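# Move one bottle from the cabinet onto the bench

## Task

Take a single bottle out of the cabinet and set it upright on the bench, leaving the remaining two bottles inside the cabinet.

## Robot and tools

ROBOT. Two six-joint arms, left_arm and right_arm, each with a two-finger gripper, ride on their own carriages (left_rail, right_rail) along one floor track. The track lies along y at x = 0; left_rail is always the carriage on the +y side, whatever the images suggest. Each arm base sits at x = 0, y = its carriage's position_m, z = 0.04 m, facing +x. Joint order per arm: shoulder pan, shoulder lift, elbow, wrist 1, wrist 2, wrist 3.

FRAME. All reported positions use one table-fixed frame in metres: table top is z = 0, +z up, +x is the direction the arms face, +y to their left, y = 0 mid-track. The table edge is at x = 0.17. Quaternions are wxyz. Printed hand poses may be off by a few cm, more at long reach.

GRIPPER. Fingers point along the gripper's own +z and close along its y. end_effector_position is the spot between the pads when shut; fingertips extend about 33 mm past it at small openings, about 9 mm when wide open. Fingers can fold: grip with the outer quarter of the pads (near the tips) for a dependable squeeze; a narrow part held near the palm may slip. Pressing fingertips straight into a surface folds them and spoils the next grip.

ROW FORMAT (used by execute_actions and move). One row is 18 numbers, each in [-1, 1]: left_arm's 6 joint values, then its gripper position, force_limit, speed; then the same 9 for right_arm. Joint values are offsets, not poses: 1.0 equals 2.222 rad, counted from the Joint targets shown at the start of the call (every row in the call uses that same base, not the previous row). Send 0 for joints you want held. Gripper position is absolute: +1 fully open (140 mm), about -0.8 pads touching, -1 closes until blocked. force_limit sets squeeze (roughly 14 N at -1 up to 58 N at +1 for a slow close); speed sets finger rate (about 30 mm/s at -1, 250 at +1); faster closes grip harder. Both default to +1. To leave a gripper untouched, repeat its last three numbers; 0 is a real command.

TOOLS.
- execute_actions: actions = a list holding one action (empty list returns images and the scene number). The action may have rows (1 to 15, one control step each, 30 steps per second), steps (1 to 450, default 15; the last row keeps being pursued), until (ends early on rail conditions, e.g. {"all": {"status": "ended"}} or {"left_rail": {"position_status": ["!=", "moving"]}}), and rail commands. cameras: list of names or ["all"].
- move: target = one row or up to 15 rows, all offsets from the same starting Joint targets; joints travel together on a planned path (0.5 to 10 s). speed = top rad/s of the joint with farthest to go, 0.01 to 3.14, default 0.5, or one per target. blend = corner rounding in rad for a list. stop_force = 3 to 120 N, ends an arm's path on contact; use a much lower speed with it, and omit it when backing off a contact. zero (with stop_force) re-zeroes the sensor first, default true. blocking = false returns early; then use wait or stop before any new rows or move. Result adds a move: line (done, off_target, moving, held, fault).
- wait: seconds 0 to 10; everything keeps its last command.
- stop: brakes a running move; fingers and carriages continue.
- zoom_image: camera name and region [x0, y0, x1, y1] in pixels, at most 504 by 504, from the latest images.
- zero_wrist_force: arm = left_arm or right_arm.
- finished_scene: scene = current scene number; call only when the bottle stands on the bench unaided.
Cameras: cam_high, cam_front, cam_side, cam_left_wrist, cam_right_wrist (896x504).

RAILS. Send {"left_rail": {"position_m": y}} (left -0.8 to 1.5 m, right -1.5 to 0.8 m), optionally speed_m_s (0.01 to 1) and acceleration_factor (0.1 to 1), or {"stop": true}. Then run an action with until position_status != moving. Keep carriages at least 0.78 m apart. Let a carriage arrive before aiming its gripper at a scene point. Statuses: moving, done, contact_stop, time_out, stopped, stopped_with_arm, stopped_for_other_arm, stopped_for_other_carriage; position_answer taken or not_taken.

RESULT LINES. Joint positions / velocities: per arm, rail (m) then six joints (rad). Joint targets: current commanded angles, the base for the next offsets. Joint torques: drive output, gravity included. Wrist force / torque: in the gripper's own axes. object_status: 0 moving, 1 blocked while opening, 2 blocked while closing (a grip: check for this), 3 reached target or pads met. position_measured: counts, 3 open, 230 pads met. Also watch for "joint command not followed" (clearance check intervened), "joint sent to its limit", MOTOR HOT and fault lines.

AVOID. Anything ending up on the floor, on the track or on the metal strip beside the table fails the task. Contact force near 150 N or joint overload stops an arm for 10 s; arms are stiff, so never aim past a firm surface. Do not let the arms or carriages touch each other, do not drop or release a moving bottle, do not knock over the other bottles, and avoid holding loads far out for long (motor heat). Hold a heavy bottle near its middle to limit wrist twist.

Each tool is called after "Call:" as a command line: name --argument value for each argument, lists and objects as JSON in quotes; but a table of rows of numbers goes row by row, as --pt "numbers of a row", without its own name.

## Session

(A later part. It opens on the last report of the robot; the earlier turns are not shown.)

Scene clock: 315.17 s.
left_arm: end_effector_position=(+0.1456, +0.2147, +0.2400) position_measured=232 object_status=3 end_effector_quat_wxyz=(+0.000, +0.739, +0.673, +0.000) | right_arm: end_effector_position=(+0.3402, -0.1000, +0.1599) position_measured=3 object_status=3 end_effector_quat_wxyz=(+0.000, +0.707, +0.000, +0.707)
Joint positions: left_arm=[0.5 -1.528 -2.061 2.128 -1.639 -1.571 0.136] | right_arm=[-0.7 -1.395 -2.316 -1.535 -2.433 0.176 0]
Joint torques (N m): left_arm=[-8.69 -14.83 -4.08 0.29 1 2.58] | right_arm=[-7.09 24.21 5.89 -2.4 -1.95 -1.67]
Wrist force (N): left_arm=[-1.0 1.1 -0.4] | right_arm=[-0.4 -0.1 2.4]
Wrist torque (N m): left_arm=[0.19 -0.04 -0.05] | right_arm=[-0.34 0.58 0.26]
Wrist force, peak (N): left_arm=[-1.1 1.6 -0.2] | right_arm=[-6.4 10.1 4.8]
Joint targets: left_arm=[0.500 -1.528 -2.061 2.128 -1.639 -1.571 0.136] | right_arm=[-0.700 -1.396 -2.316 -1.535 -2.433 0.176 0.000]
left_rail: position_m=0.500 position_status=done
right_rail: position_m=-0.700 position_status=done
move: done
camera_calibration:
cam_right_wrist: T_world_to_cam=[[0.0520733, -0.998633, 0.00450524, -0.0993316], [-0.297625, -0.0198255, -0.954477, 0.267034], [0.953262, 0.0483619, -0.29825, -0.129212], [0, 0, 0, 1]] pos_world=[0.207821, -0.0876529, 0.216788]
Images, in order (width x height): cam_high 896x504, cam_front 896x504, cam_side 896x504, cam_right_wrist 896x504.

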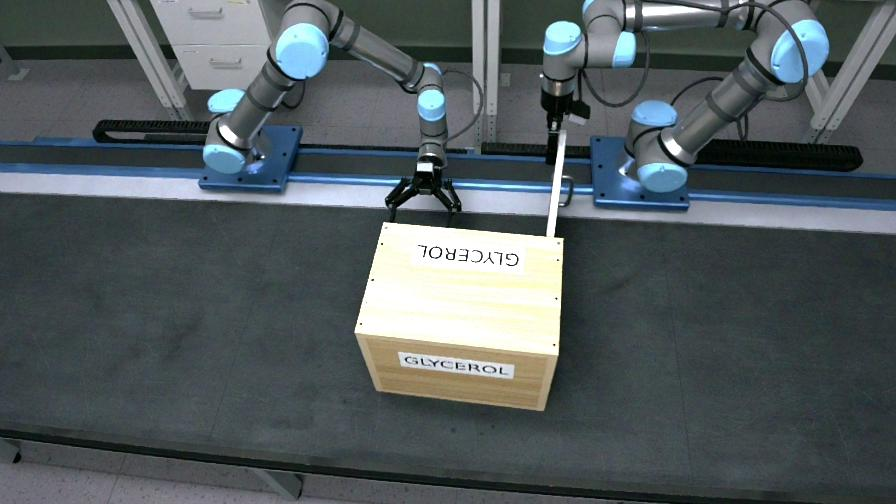

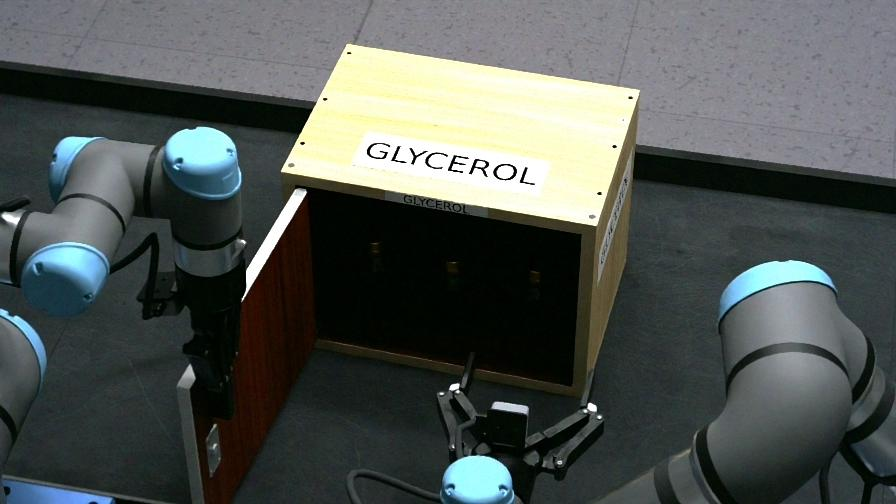

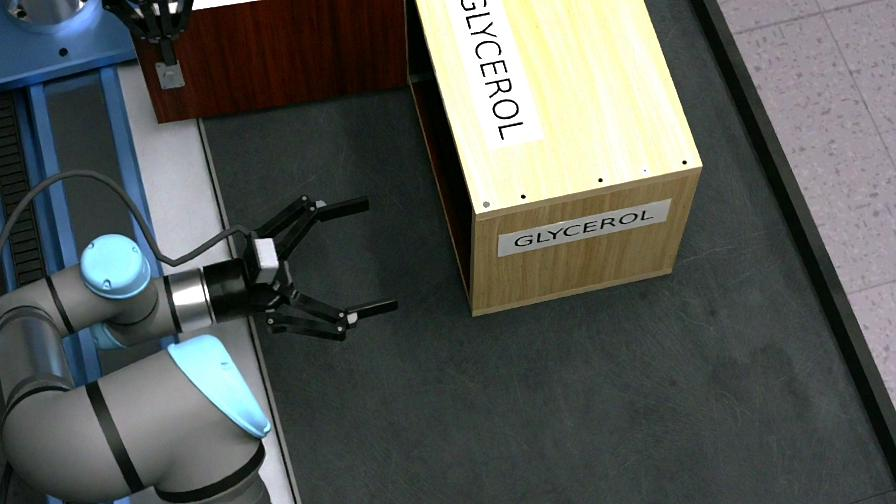

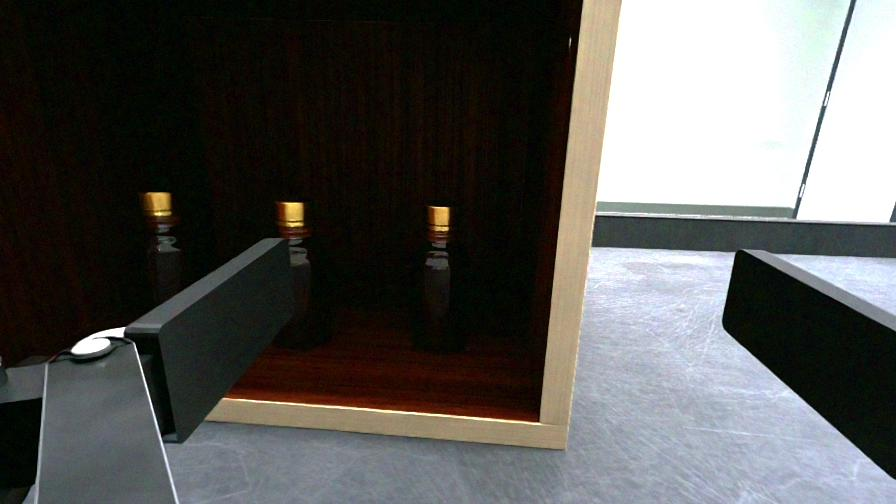

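Call:
execute_actions --actions '[{"right_rail": {"position_m": -0.565, "speed_m_s": 0.3}, "steps": 100, "until": {"right_rail": {"position_status": ["!=", "moving"]}}}]' --cameras '["cam_front", "cam_side", "cam_right_wrist"]'

Call:
zoom_image --camera "cam_right_wrist" --region '[220, 160, 640, 475]'

Scene clock: 411.27 s.
left_arm: end_effector_position=(+0.1456, +0.2147, +0.2400) position_measured=232 object_status=3 end_effector_quat_wxyz=(+0.000, +0.739, +0.673, +0.000) | right_arm: end_effector_position=(+0.3403, +0.0349, +0.1598) position_measured=3 object_status=3 end_effector_quat_wxyz=(+0.000, +0.707, +0.000, +0.707)
Joint positions: left_arm=[0.5 -1.528 -2.061 2.128 -1.639 -1.571 0.136] | right_arm=[-0.565 -1.396 -2.316 -1.535 -2.433 0.176 0]
Joint torques (N m): left_arm=[-8.63 -15.18 -4.11 0.4 0.83 2.5] | right_arm=[-6 27.17 21.89 1.53 0.61 -1.53]
Wrist force (N): left_arm=[-1.1 1.1 -0.1] | right_arm=[0.0 0.4 2.5]
Wrist torque (N m): left_arm=[0.20 -0.04 -0.04] | right_arm=[-0.24 0.50 0.26]
Wrist force, peak (N): left_arm=[-1.3 1.5 -0.4] | right_arm=[-0.1 -2.5 2.4]
Joint targets: left_arm=[0.500 -1.528 -2.061 2.128 -1.639 -1.571 0.136] | right_arm=[-0.565 -1.396 -2.316 -1.535 -2.433 0.176 0.000]
Tool commands: left_gripper/position=-1.0 left_gripper/force_limit=-1.0 left_gripper/speed=-0.5 right_gripper/position=+1.0 right_gripper/force_limit=+1.0 right_gripper/speed=+1.0
left_rail: position_m=0.500 position_status=done
right_rail: position_m=-0.565 speed_m_s=0.30 position_status=done
camera_calibration:
cam_right_wrist: T_world_to_cam=[[0.0521631, -0.998627, 0.004791, 0.0352991], [-0.29761, -0.0201248, -0.954475, 0.269653], [0.953261, 0.0483625, -0.298251, -0.135861], [0, 0, 0, 1]] pos_world=[0.207921, 0.0472479, 0.216688]
Images, in order (width x height): cam_front 896x504, cam_side 896x504, cam_right_wrist 896x504.

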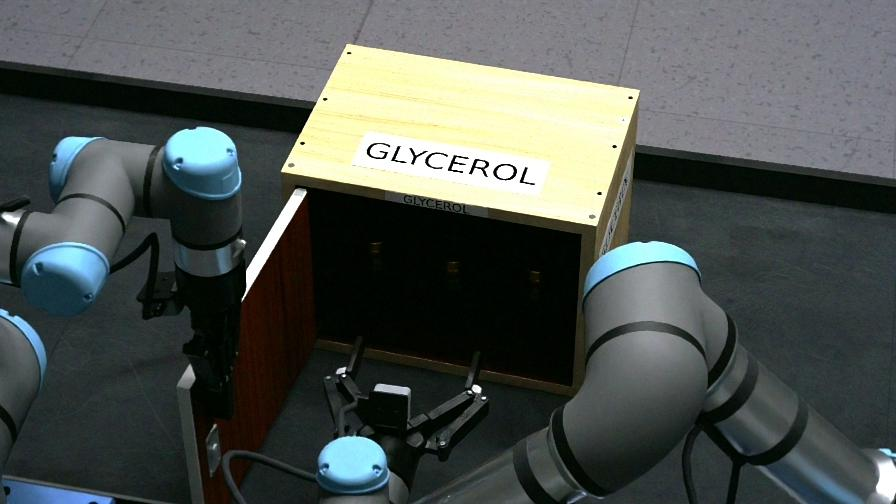

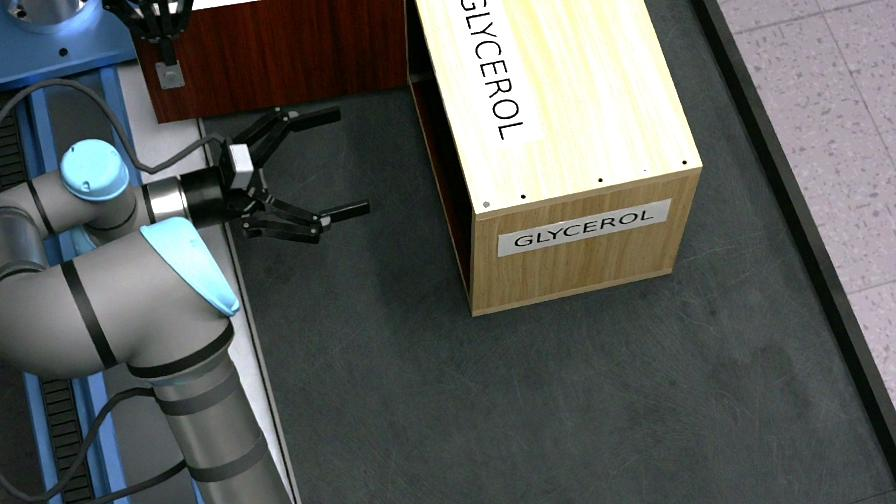

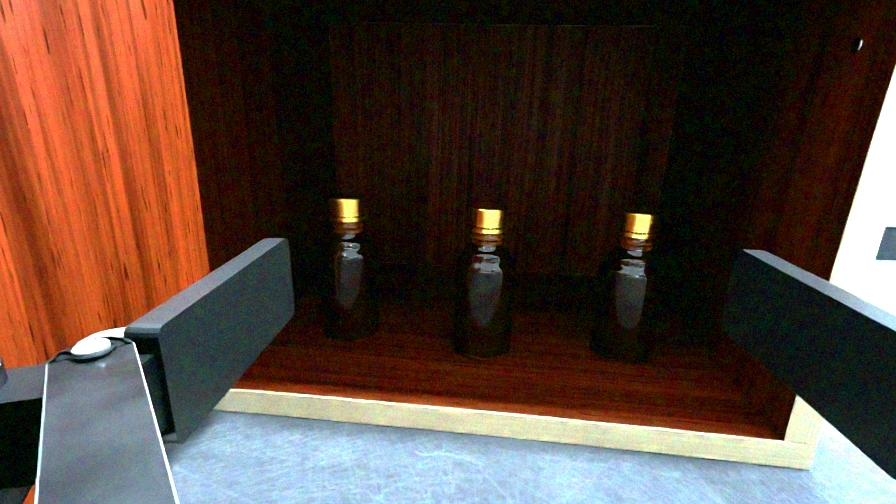

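Scaled by 1.200 from the camera's 896x504 image, which has a finer 1280x720 frame.

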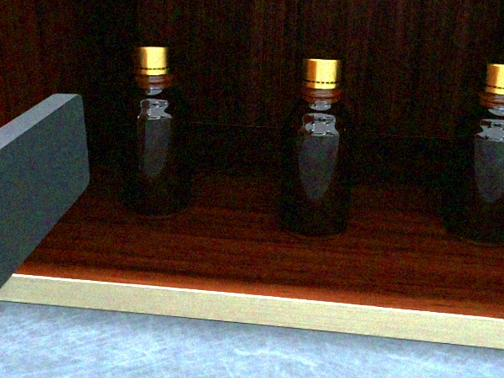

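Call:
move --target '[0, 0, 0, 0, 0, 0, -1, -1, -0.5, -0.0754, -0.0260, 0.0176, 0.0087, -0.0760, 0, 0.0, -0.05, 0]' --speed 0.25 --cameras '["cam_front", "cam_side", "cam_right_wrist"]'

Call:
zoom_image --camera "cam_right_wrist" --region '[280, 100, 720, 430]'

Scene clock: 455.43 s.
left_arm: end_effector_position=(+0.1456, +0.2147, +0.2400) position_measured=232 object_status=3 end_effector_quat_wxyz=(+0.000, +0.739, +0.673, +0.000) | right_arm: end_effector_position=(+0.4397, +0.0349, +0.1372) position_measured=129 object_status=3 end_effector_quat_wxyz=(-0.001, +0.707, +0.000, +0.707)
Joint positions: left_arm=[0.5 -1.528 -2.061 2.128 -1.639 -1.571 0.136] | right_arm=[-0.565 -1.563 -2.373 -1.496 -2.413 0.007 0]
Joint torques (N m): left_arm=[-8.08 -15.21 -4.49 0.34 0.61 2.49] | right_arm=[-6.77 24.6 32.62 1.87 -1.89 -1.38]
Wrist force (N): left_arm=[-1.2 1.1 -0.3] | right_arm=[0.0 -0.2 2.4]
Wrist torque (N m): left_arm=[0.21 0.00 -0.04] | right_arm=[-0.37 0.45 0.23]
Wrist force, peak (N): left_arm=[-1.5 1.3 -0.3] | right_arm=[-0.1 2.2 6.8]
Joint targets: left_arm=[0.500 -1.528 -2.061 2.128 -1.639 -1.571 0.136] | right_arm=[-0.565 -1.563 -2.374 -1.496 -2.413 0.007 0.000]
left_rail: position_m=0.500 position_status=done
right_rail: position_m=-0.565 speed_m_s=0.30 position_status=done
move: done
camera_calibration:
cam_right_wrist: T_world_to_cam=[[0.0534051, -0.998565, 0.00408518, 0.0297759], [-0.297598, -0.019821, -0.954485, 0.277645], [0.953196, 0.0497587, -0.29823, -0.237394], [0, 0, 0, 1]] pos_world=[0.30732, 0.0470488, 0.194088]
Images, in order (width x height): cam_front 896x504, cam_side 896x504, cam_right_wrist 896x504.

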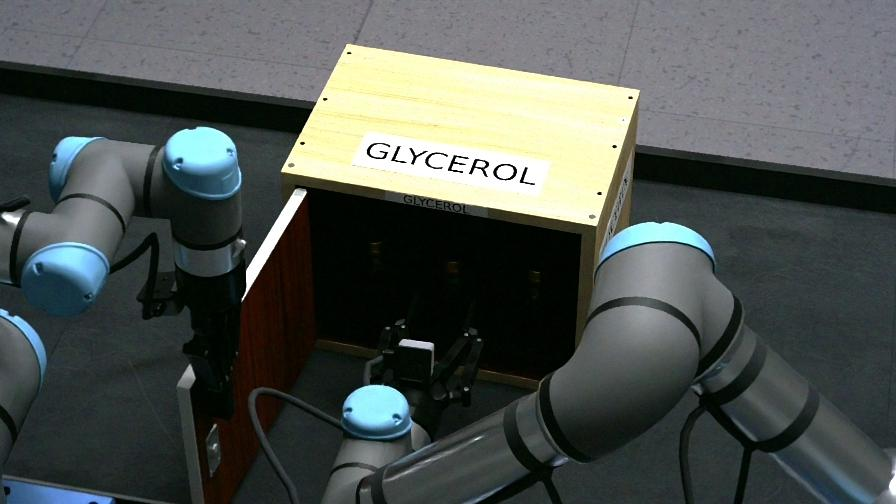

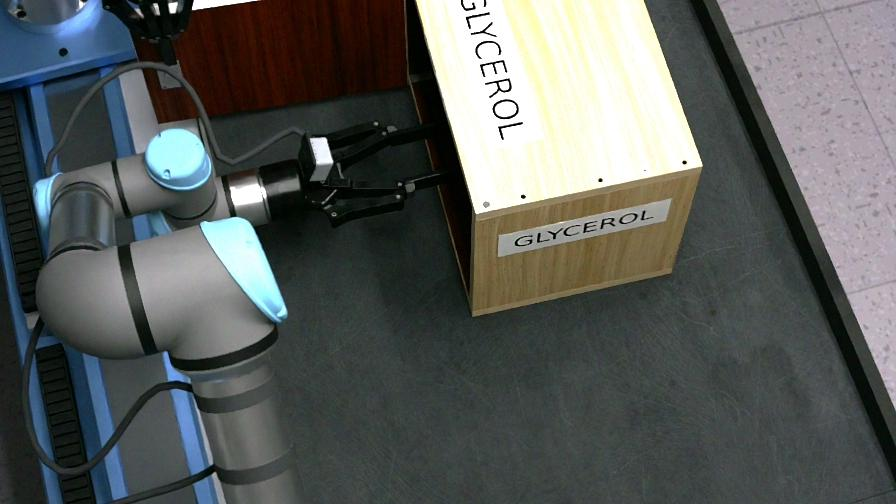

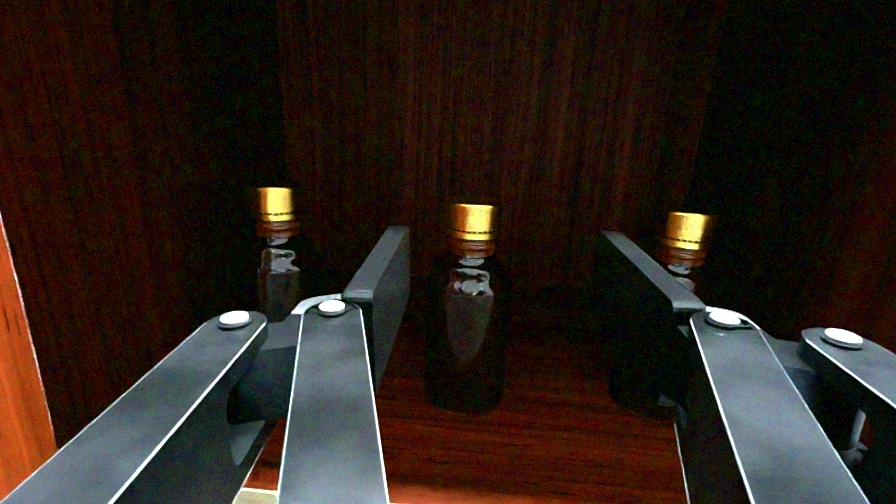

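Scaled by 1.145 from the camera's 896x504 image, which has a finer 1280x720 frame.

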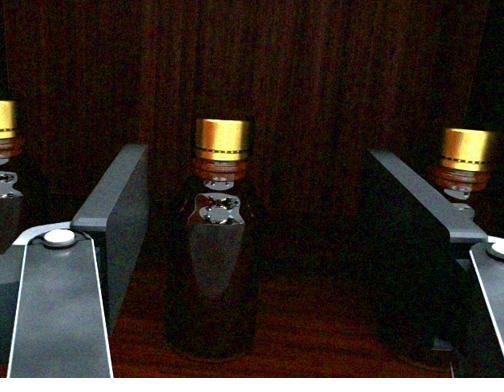

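Call:
move --target '[0, 0, 0, 0, 0, 0, -1, -1, -0.5, -0.0330, -0.0230, 0.0414, -0.0185, -0.0327, 0, 0.0, -0.05, 0]' --speed 0.12 --stop_force 10 --cameras '["cam_front", "cam_right_wrist"]'

Call:
zoom_image --camera "cam_right_wrist" --region '[280, 100, 720, 430]'

Scene clock: 487.30 s.
left_arm: end_effector_position=(+0.1456, +0.2147, +0.2400) position_measured=232 object_status=3 end_effector_quat_wxyz=(+0.000, +0.739, +0.673, +0.000) | right_arm: end_effector_position=(+0.4850, +0.0486, +0.1333) position_measured=129 object_status=3 end_effector_quat_wxyz=(+0.000, +0.707, +0.000, +0.707)
Joint positions: left_arm=[0.5 -1.528 -2.061 2.128 -1.639 -1.571 0.136] | right_arm=[-0.565 -1.636 -2.425 -1.404 -2.454 -0.066 0]
Joint torques (N m): left_arm=[-8.02 -15.12 -4.33 0.26 0.33 2.61] | right_arm=[-7.16 26.16 33.53 -2.11 -1.81 -1.2]
Wrist force (N): left_arm=[-1.0 1.3 -0.5] | right_arm=[0.3 0.0 2.1]
Wrist torque (N m): left_arm=[0.23 -0.05 -0.05] | right_arm=[-0.34 0.36 0.29]
Wrist force, peak (N): left_arm=[-1.4 1.4 -0.3] | right_arm=[0.5 -0.6 2.8]
Joint targets: left_arm=[0.500 -1.528 -2.061 2.128 -1.639 -1.571 0.136] | right_arm=[-0.565 -1.636 -2.425 -1.404 -2.454 -0.066 0.000]
left_rail: position_m=0.500 position_status=done
right_rail: position_m=-0.565 speed_m_s=0.30 position_status=done
move: done
camera_calibration:
cam_right_wrist: T_world_to_cam=[[0.0527392, -0.998599, 0.0042952, 0.0414483], [-0.297612, -0.0198233, -0.954481, 0.287778], [0.953229, 0.0490603, -0.29824, -0.282367], [0, 0, 0, 1]] pos_world=[0.35262, 0.060948, 0.190288]
Images, in order (width x height): cam_front 896x504, cam_right_wrist 896x504.

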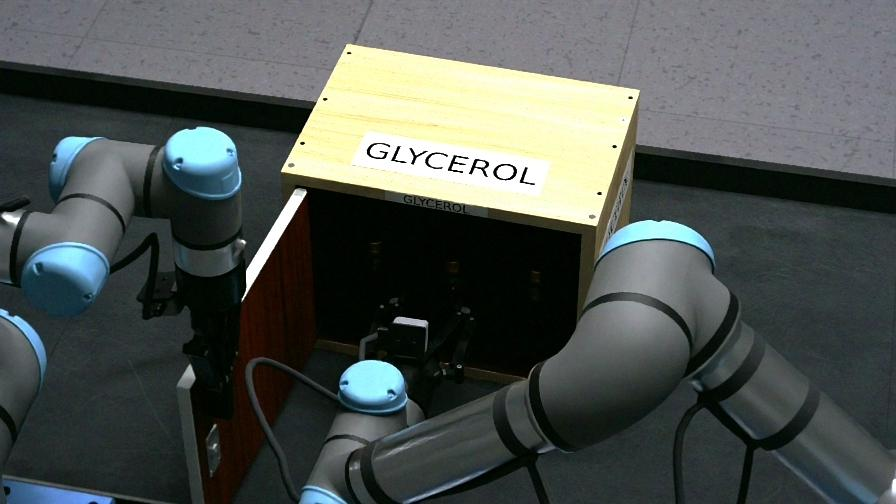

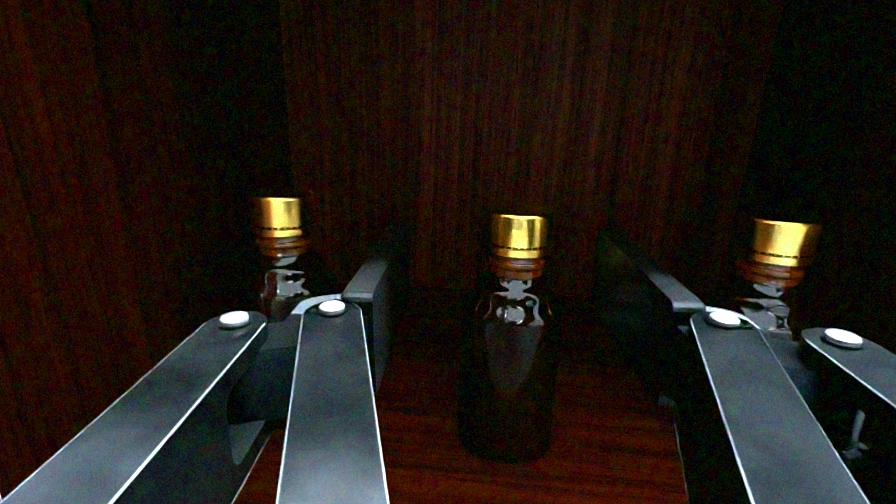

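Scaled by 1.145 from the camera's 896x504 image, which has a finer 1280x720 frame.

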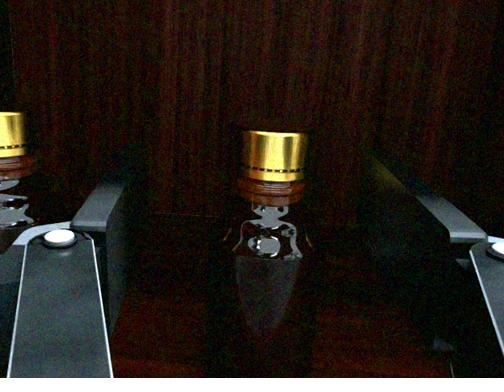

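Call:
move --target '[0, 0, 0, 0, 0, 0, -1, -1, -0.5, -0.0255, -0.0025, 0.0056, -0.0032, -0.0252, 0, 0.0, -0.05, 0]' --speed 0.06 --stop_force 8 --cameras '["cam_front", "cam_right_wrist"]'

Call:
zoom_image --camera "cam_right_wrist" --region '[280, 130, 720, 460]'

Scene clock: 514.13 s.
left_arm: end_effector_position=(+0.1456, +0.2147, +0.2400) position_measured=232 object_status=3 end_effector_quat_wxyz=(+0.000, +0.739, +0.673, +0.000) | right_arm: end_effector_position=(+0.5199, +0.0408, +0.1336) position_measured=129 object_status=3 end_effector_quat_wxyz=(+0.000, +0.707, +0.000, +0.707)
Joint positions: left_arm=[0.5 -1.528 -2.061 2.128 -1.639 -1.571 0.136] | right_arm=[-0.565 -1.693 -2.43 -1.392 -2.461 -0.122 0]
Joint torques (N m): left_arm=[-8.25 -15.31 -4.35 0.27 0.09 2.49] | right_arm=[-8.81 26.86 34.23 -1.87 -1.92 -1.06]
Wrist force (N): left_arm=[-1.0 1.2 -0.5] | right_arm=[0.6 0.0 1.9]
Wrist torque (N m): left_arm=[0.21 -0.04 -0.04] | right_arm=[-0.34 0.28 0.31]
Wrist force, peak (N): left_arm=[-1.4 1.5 -0.1] | right_arm=[0.5 0.1 2.7]
Joint targets: left_arm=[0.500 -1.528 -2.061 2.128 -1.639 -1.571 0.136] | right_arm=[-0.565 -1.693 -2.430 -1.392 -2.461 -0.122 0.000]
left_rail: position_m=0.500 position_status=done
right_rail: position_m=-0.565 speed_m_s=0.30 position_status=done
move: done
camera_calibration:
cam_right_wrist: T_world_to_cam=[[0.0520733, -0.998633, 0.00450524, 0.0320364], [-0.297625, -0.0198255, -0.954477, 0.298301], [0.953262, 0.0483619, -0.29825, -0.315136], [0, 0, 0, 1]] pos_world=[0.387521, 0.0531471, 0.190588]
Images, in order (width x height): cam_front 896x504, cam_right_wrist 896x504.

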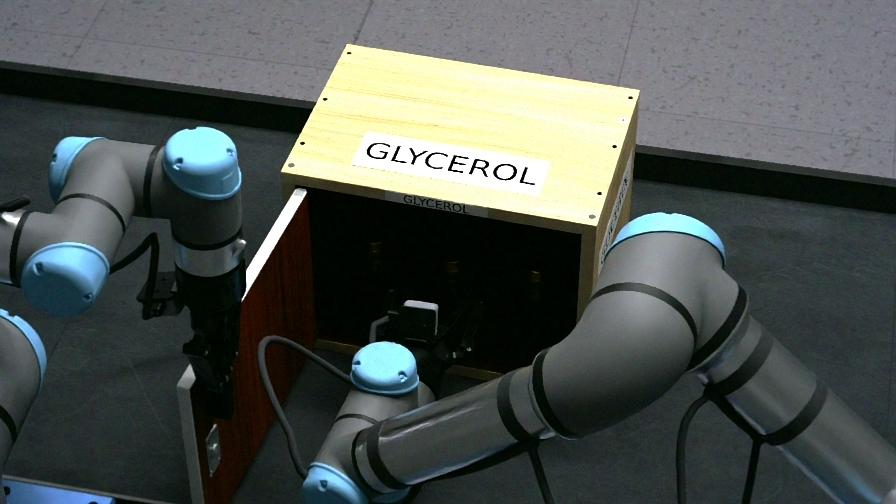

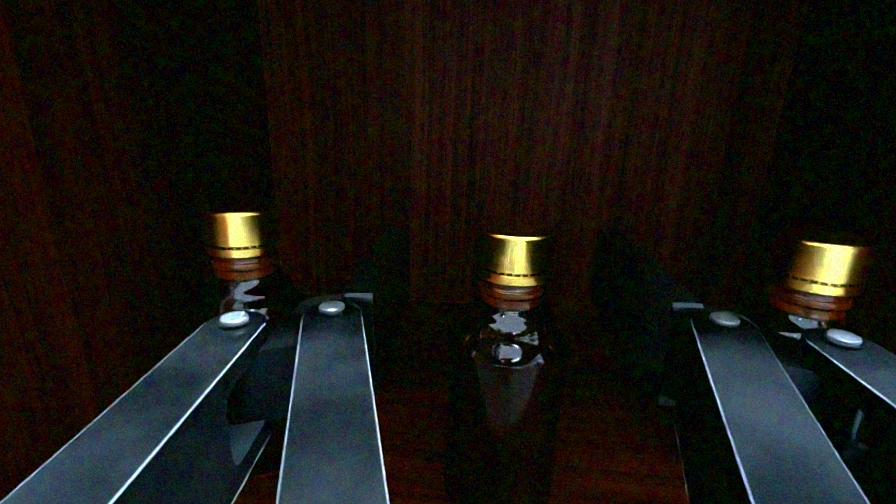

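Scaled by 1.145 from the camera's 896x504 image, which has a finer 1280x720 frame.

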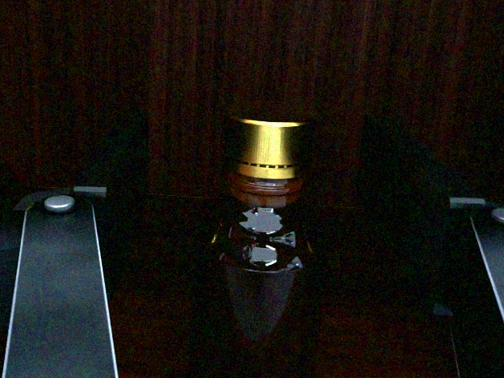

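Call:
move --pt "0 0 0 0 0 0 -1 -1 -0.5 -0.0002 0.0024 -0.005 0.0026 -0.0001 0 0.0 -0.05 0" --pt "0 0 0 0 0 0 -1 -1 -0.5 -0.0002 0.0024 -0.005 0.0026 -0.0001 0 -1 -0.05 -1" --speed 0.05 --cameras '["cam_front", "cam_right_wrist"]'

Call:
zoom_image --camera "cam_right_wrist" --region '[280, 130, 720, 460]'

Scene clock: 527.00 s.
left_arm: end_effector_position=(+0.1456, +0.2147, +0.2400) position_measured=232 object_status=3 end_effector_quat_wxyz=(+0.000, +0.739, +0.673, +0.000) | right_arm: end_effector_position=(+0.5198, +0.0377, +0.1336) position_measured=188 object_status=0 end_effector_quat_wxyz=(+0.000, +0.707, +0.000, +0.707)
Joint positions: left_arm=[0.5 -1.528 -2.061 2.128 -1.639 -1.571 0.136] | right_arm=[-0.565 -1.693 -2.425 -1.403 -2.456 -0.122 0]
Joint torques (N m): left_arm=[-7.52 -15.28 -4.48 0.36 -0.06 2.48] | right_arm=[-7.64 77.24 6.88 1.81 -1.56 -0.73]
Wrist force (N): left_arm=[-1.0 1.0 -0.6] | right_arm=[0.8 -0.2 2.2]
Wrist torque (N m): left_arm=[0.16 -0.05 -0.05] | right_arm=[-0.33 0.34 0.38]
Wrist force, peak (N): left_arm=[-1.3 1.4 -0.5] | right_arm=[0.5 -0.2 2.4]
Joint targets: left_arm=[0.500 -1.528 -2.061 2.128 -1.639 -1.571 0.136] | right_arm=[-0.565 -1.693 -2.425 -1.403 -2.456 -0.122 0.000]
left_rail: position_m=0.500 position_status=done
right_rail: position_m=-0.565 speed_m_s=0.30 position_status=done
move: done
camera_calibration:
cam_right_wrist: T_world_to_cam=[[0.051883, -0.998643, 0.00456525, 0.0291087], [-0.297629, -0.0198262, -0.954476, 0.298118], [0.953271, 0.0481623, -0.298253, -0.314919], [0, 0, 0, 1]] pos_world=[0.387421, 0.0501469, 0.190488]
Images, in order (width x height): cam_front 896x504, cam_right_wrist 896x504.

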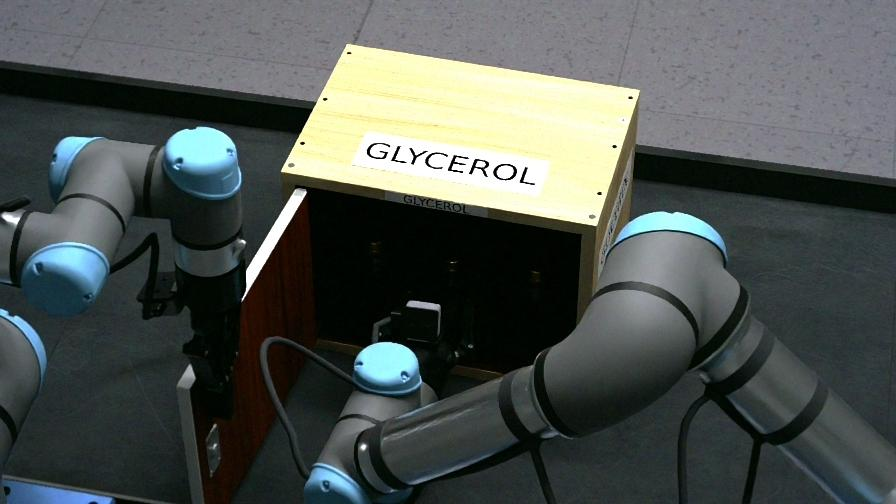

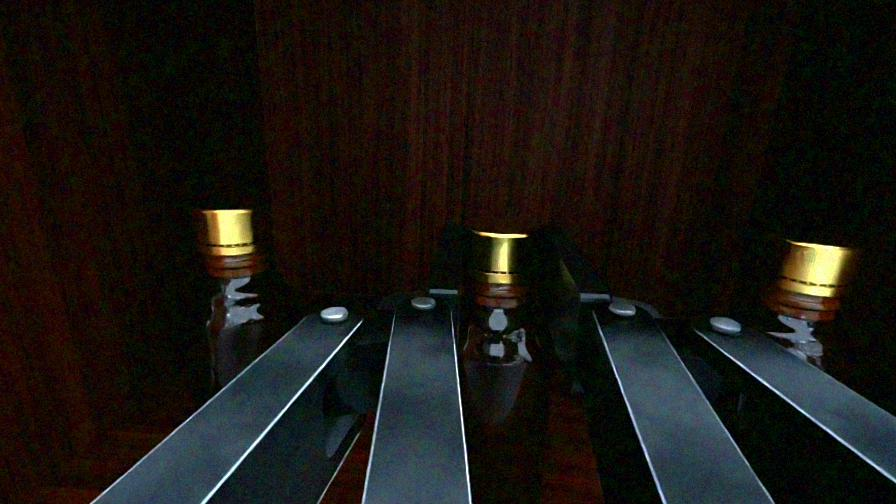

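Scaled by 1.145 from the camera's 896x504 image, which has a finer 1280x720 frame.

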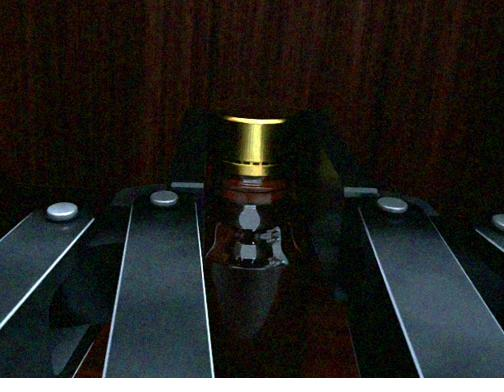

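Call:
wait --seconds 1.0 --cameras '["cam_right_wrist"]'

Call:
zoom_image --camera "cam_right_wrist" --region '[280, 130, 720, 460]'

Scene clock: 530.60 s.
left_arm: end_effector_position=(+0.1456, +0.2147, +0.2400) position_measured=232 object_status=3 end_effector_quat_wxyz=(+0.000, +0.739, +0.673, +0.000) | right_arm: end_effector_position=(+0.5198, +0.0377, +0.1336) position_measured=188 object_status=2 end_effector_quat_wxyz=(+0.000, +0.707, +0.000, +0.707)
Joint positions: left_arm=[0.5 -1.528 -2.061 2.128 -1.639 -1.571 0.136] | right_arm=[-0.565 -1.693 -2.425 -1.403 -2.456 -0.122 0]
Joint torques (N m): left_arm=[-7.7 -15.14 -5.06 0.32 -0.2 2.49] | right_arm=[0.78 70.09 9.35 1.71 1.27 -0.59]
Wrist force (N): left_arm=[-1.2 1.2 -0.5] | right_arm=[0.7 -0.4 1.9]
Wrist torque (N m): left_arm=[0.22 -0.02 -0.04] | right_arm=[-0.37 0.35 0.39]
Wrist force, peak (N): left_arm=[-1.3 1.5 0.0] | right_arm=[1.0 -0.4 2.2]
Joint targets: left_arm=[0.500 -1.528 -2.061 2.128 -1.639 -1.571 0.136] | right_arm=[-0.565 -1.693 -2.425 -1.403 -2.456 -0.122 0.000]
Tool commands: left_gripper/position=-1.0 left_gripper/force_limit=-1.0 left_gripper/speed=-0.5 right_gripper/position=-1.0 right_gripper/force_limit=-0.05 right_gripper/speed=-1.0
left_rail: position_m=0.500 position_status=done
right_rail: position_m=-0.565 speed_m_s=0.30 position_status=done
wait: 1.00 s; at rest from the start
camera_calibration:
cam_right_wrist: T_world_to_cam=[[0.051883, -0.998643, 0.00456525, 0.0291087], [-0.297629, -0.0198262, -0.954476, 0.298118], [0.953271, 0.0481623, -0.298253, -0.314919], [0, 0, 0, 1]] pos_world=[0.387421, 0.0501469, 0.190488]
Images, in order (width x height): cam_right_wrist 896x504.

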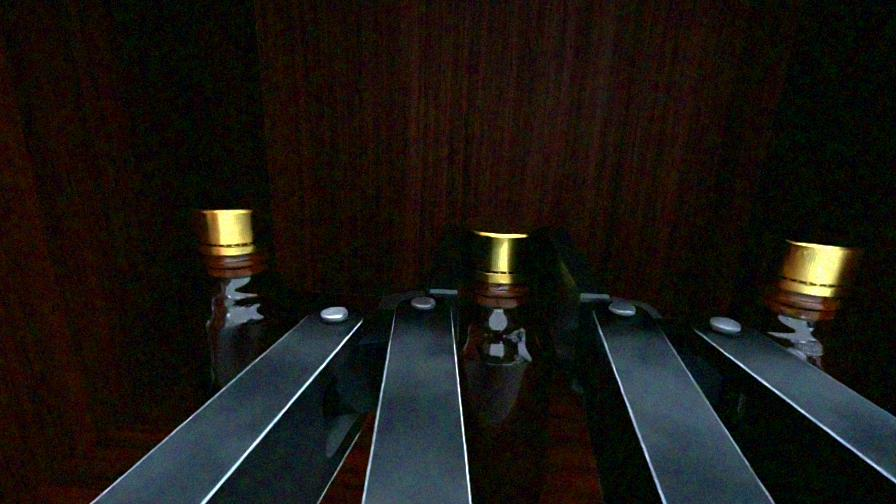

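Scaled by 1.145 from the camera's 896x504 image, which has a finer 1280x720 frame.

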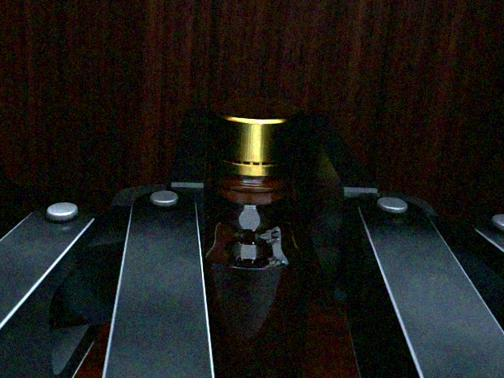

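Call:
move --target '[0, 0, 0, 0, 0, 0, -1, -1, -0.5, 0, 0.0176, 0.0033, -0.0205, 0, 0, -1, -0.05, -1]' --speed 0.05 --cameras '["cam_front", "cam_right_wrist"]'

Scene clock: 565.83 s.
left_arm: end_effector_position=(+0.1456, +0.2147, +0.2400) position_measured=232 object_status=3 end_effector_quat_wxyz=(+0.000, +0.739, +0.673, +0.000) | right_arm: end_effector_position=(+0.5198, +0.0379, +0.1602) position_measured=188 object_status=2 end_effector_quat_wxyz=(+0.000, +0.707, -0.001, +0.707)
Joint positions: left_arm=[0.5 -1.528 -2.061 2.128 -1.639 -1.571 0.136] | right_arm=[-0.565 -1.693 -2.386 -1.395 -2.501 -0.122 0]
Joint torques (N m): left_arm=[-7.3 -15.07 -4.02 0.33 -0.46 2.44] | right_arm=[6.3 81.24 35.62 -1.52 2.2 -0.51]
Wrist force (N): left_arm=[-1.1 1.2 -0.4] | right_arm=[-3.0 -0.4 2.0]
Wrist torque (N m): left_arm=[0.22 -0.02 -0.04] | right_arm=[-0.38 0.42 0.28]
Wrist force, peak (N): left_arm=[-1.6 1.1 -0.1] | right_arm=[-3.5 0.0 2.4]
Joint targets: left_arm=[0.500 -1.528 -2.061 2.128 -1.639 -1.571 0.136] | right_arm=[-0.565 -1.693 -2.386 -1.395 -2.501 -0.122 0.000]
left_rail: position_m=0.500 position_status=done
right_rail: position_m=-0.565 speed_m_s=0.30 position_status=done
move: done
camera_calibration:
cam_right_wrist: T_world_to_cam=[[0.0518947, -0.998646, 0.00362427, 0.0292846], [-0.297456, -0.0189216, -0.954548, 0.323508], [0.953324, 0.048458, -0.298035, -0.307042], [0, 0, 0, 1]] pos_world=[0.387421, 0.0502448, 0.217189]
Images, in order (width x height): cam_front 896x504, cam_right_wrist 896x504.

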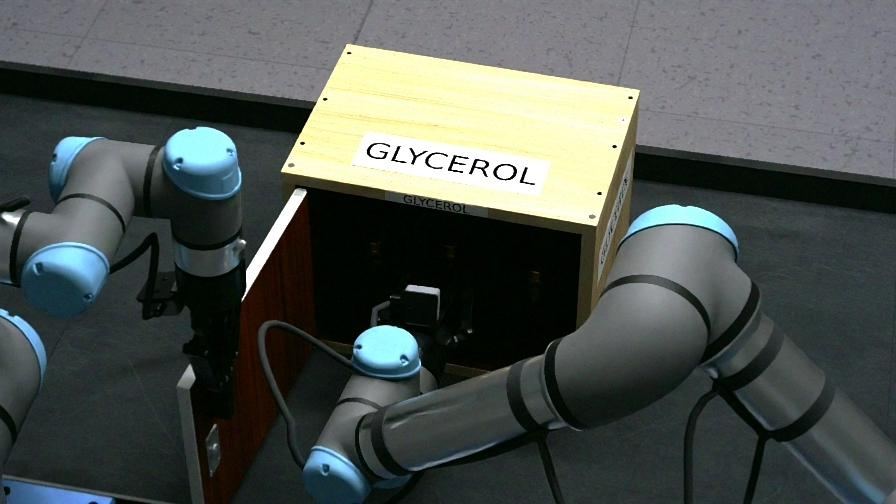

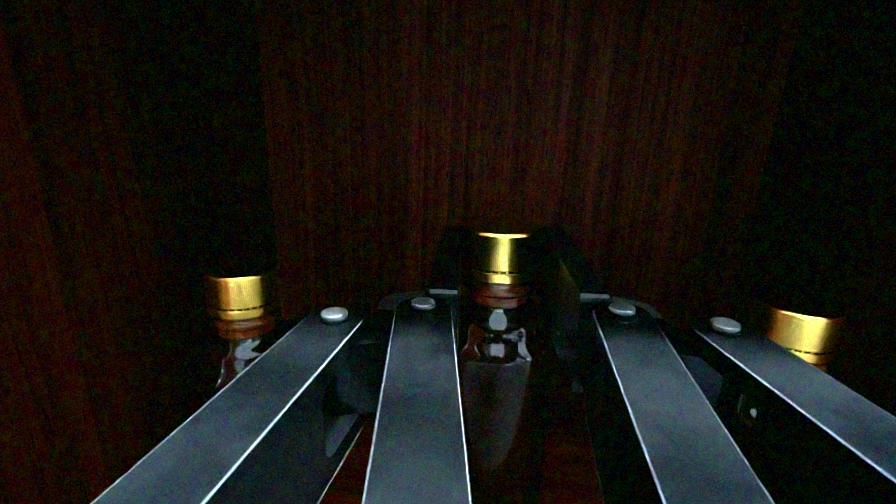

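Call:
move --pt "0 0 0 0 0 0 -1 -1 -0.5 0.0732 0.0220 -0.0438 0.0212 0.0731 0 -1 -0.05 -1" --pt "0 0 0 0 0 0 -1 -1 -0.5 0.1411 0.0299 -0.0593 0.0289 0.1410 0 -1 -0.05 -1" --pt "0 0 0 0 0 0 -1 -1 -0.5 0.2094 0.2444 -0.4584 0.2135 0.2093 0 -1 -0.05 -1" --pt "0 0 0 0 0 0 -1 -1 -0.5 -0.0403 0.2498 -0.4673 0.2170 -0.0404 0 -1 -0.05 -1" --speed '[0.15, 0.15, 0.45, 0.35]' --blend '[0.03, 0.03, 0.08, 0]' --cameras '["cam_front", "cam_side", "cam_right_wrist"]'

Scene clock: 577.87 s.
left_arm: end_effector_position=(+0.1456, +0.2147, +0.2400) position_measured=232 object_status=3 end_effector_quat_wxyz=(+0.000, +0.739, +0.673, +0.000) | right_arm: end_effector_position=(+0.5002, -0.3203, +0.1600) position_measured=188 object_status=2 end_effector_quat_wxyz=(+0.000, +0.707, +0.000, +0.707)
Joint positions: left_arm=[0.5 -1.528 -2.061 2.128 -1.639 -1.571 0.136] | right_arm=[-0.565 -1.783 -1.831 -2.434 -2.019 -0.212 0]
Joint torques (N m): left_arm=[-6.85 -15.13 -4.48 0.34 -0.76 2.45] | right_arm=[-7.03 38.4 1.75 3.19 -1.83 -0.21]
Wrist force (N): left_arm=[-0.7 1.1 -0.3] | right_arm=[-3.8 -0.1 2.4]
Wrist torque (N m): left_arm=[0.19 -0.11 -0.04] | right_arm=[-0.28 0.53 0.32]
Wrist force, peak (N): left_arm=[-1.2 1.5 -0.5] | right_arm=[-2.8 0.7 7.5]
Joint targets: left_arm=[0.500 -1.528 -2.061 2.128 -1.639 -1.571 0.136] | right_arm=[-0.565 -1.783 -1.831 -2.434 -2.019 -0.212 0.000]
left_rail: position_m=0.500 position_status=done
right_rail: position_m=-0.565 speed_m_s=0.30 position_status=done
move: done
camera_calibration:
cam_right_wrist: T_world_to_cam=[[0.0520365, -0.998634, 0.00472095, -0.327696], [-0.297617, -0.0200203, -0.954475, 0.310414], [0.953266, 0.0482625, -0.298252, -0.271052], [0, 0, 0, 1]] pos_world=[0.367821, -0.307952, 0.216988]
Images, in order (width x height): cam_front 896x504, cam_side 896x504, cam_right_wrist 896x504.

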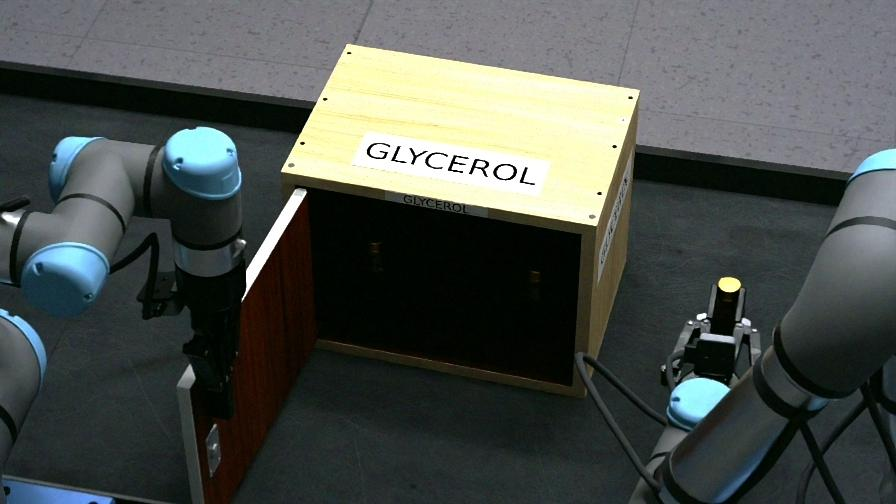

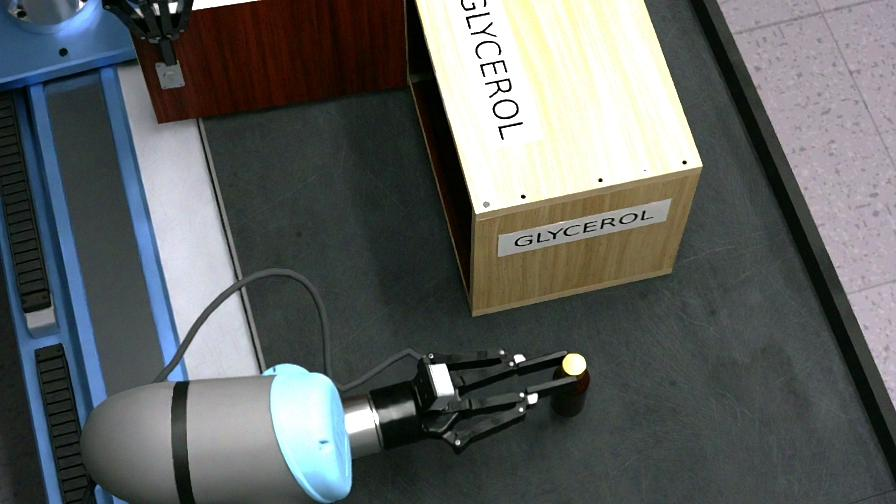

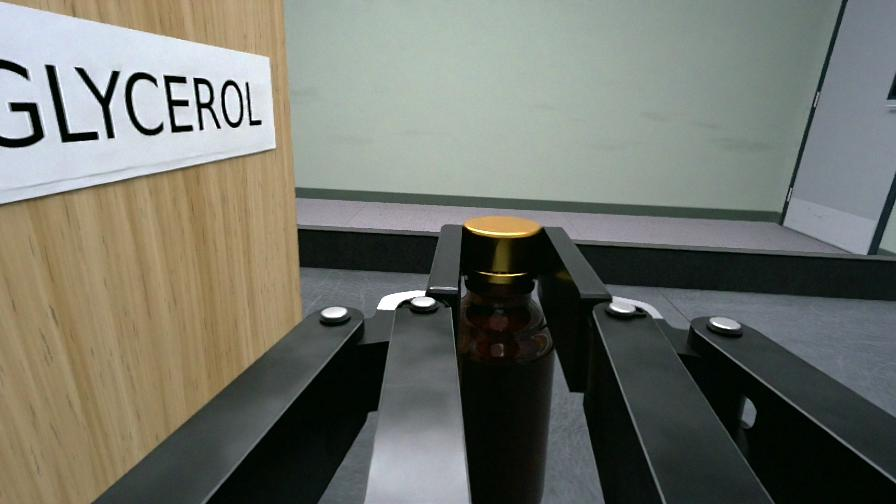

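Call:
zoom_image --camera "cam_right_wrist" --region '[380, 190, 640, 504]'

Call:
zoom_image --camera "cam_side" --region '[400, 300, 660, 490]'

Call:
zoom_image --camera "cam_front" --region '[620, 240, 820, 440]'

Scaled by 1.605 from the camera's 896x504 image, which has a finer 1280x720 frame.

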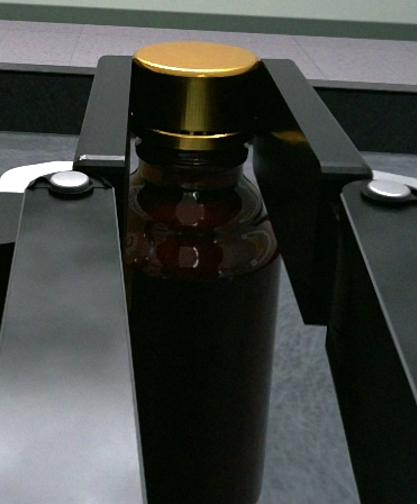

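Scaled by 1.938 from the camera's 896x504 image, which has a finer 1280x720 frame.

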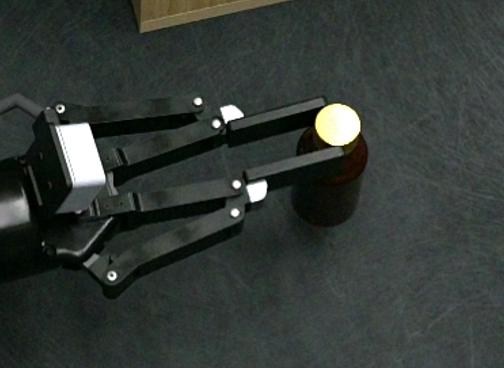

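Scaled by 2.520 from the camera's 896x504 image, which has a finer 1280x720 frame.

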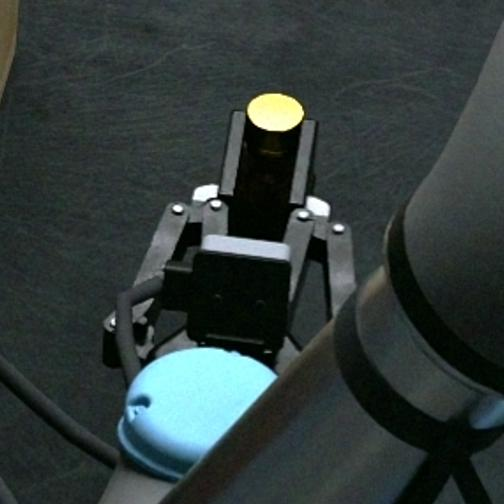

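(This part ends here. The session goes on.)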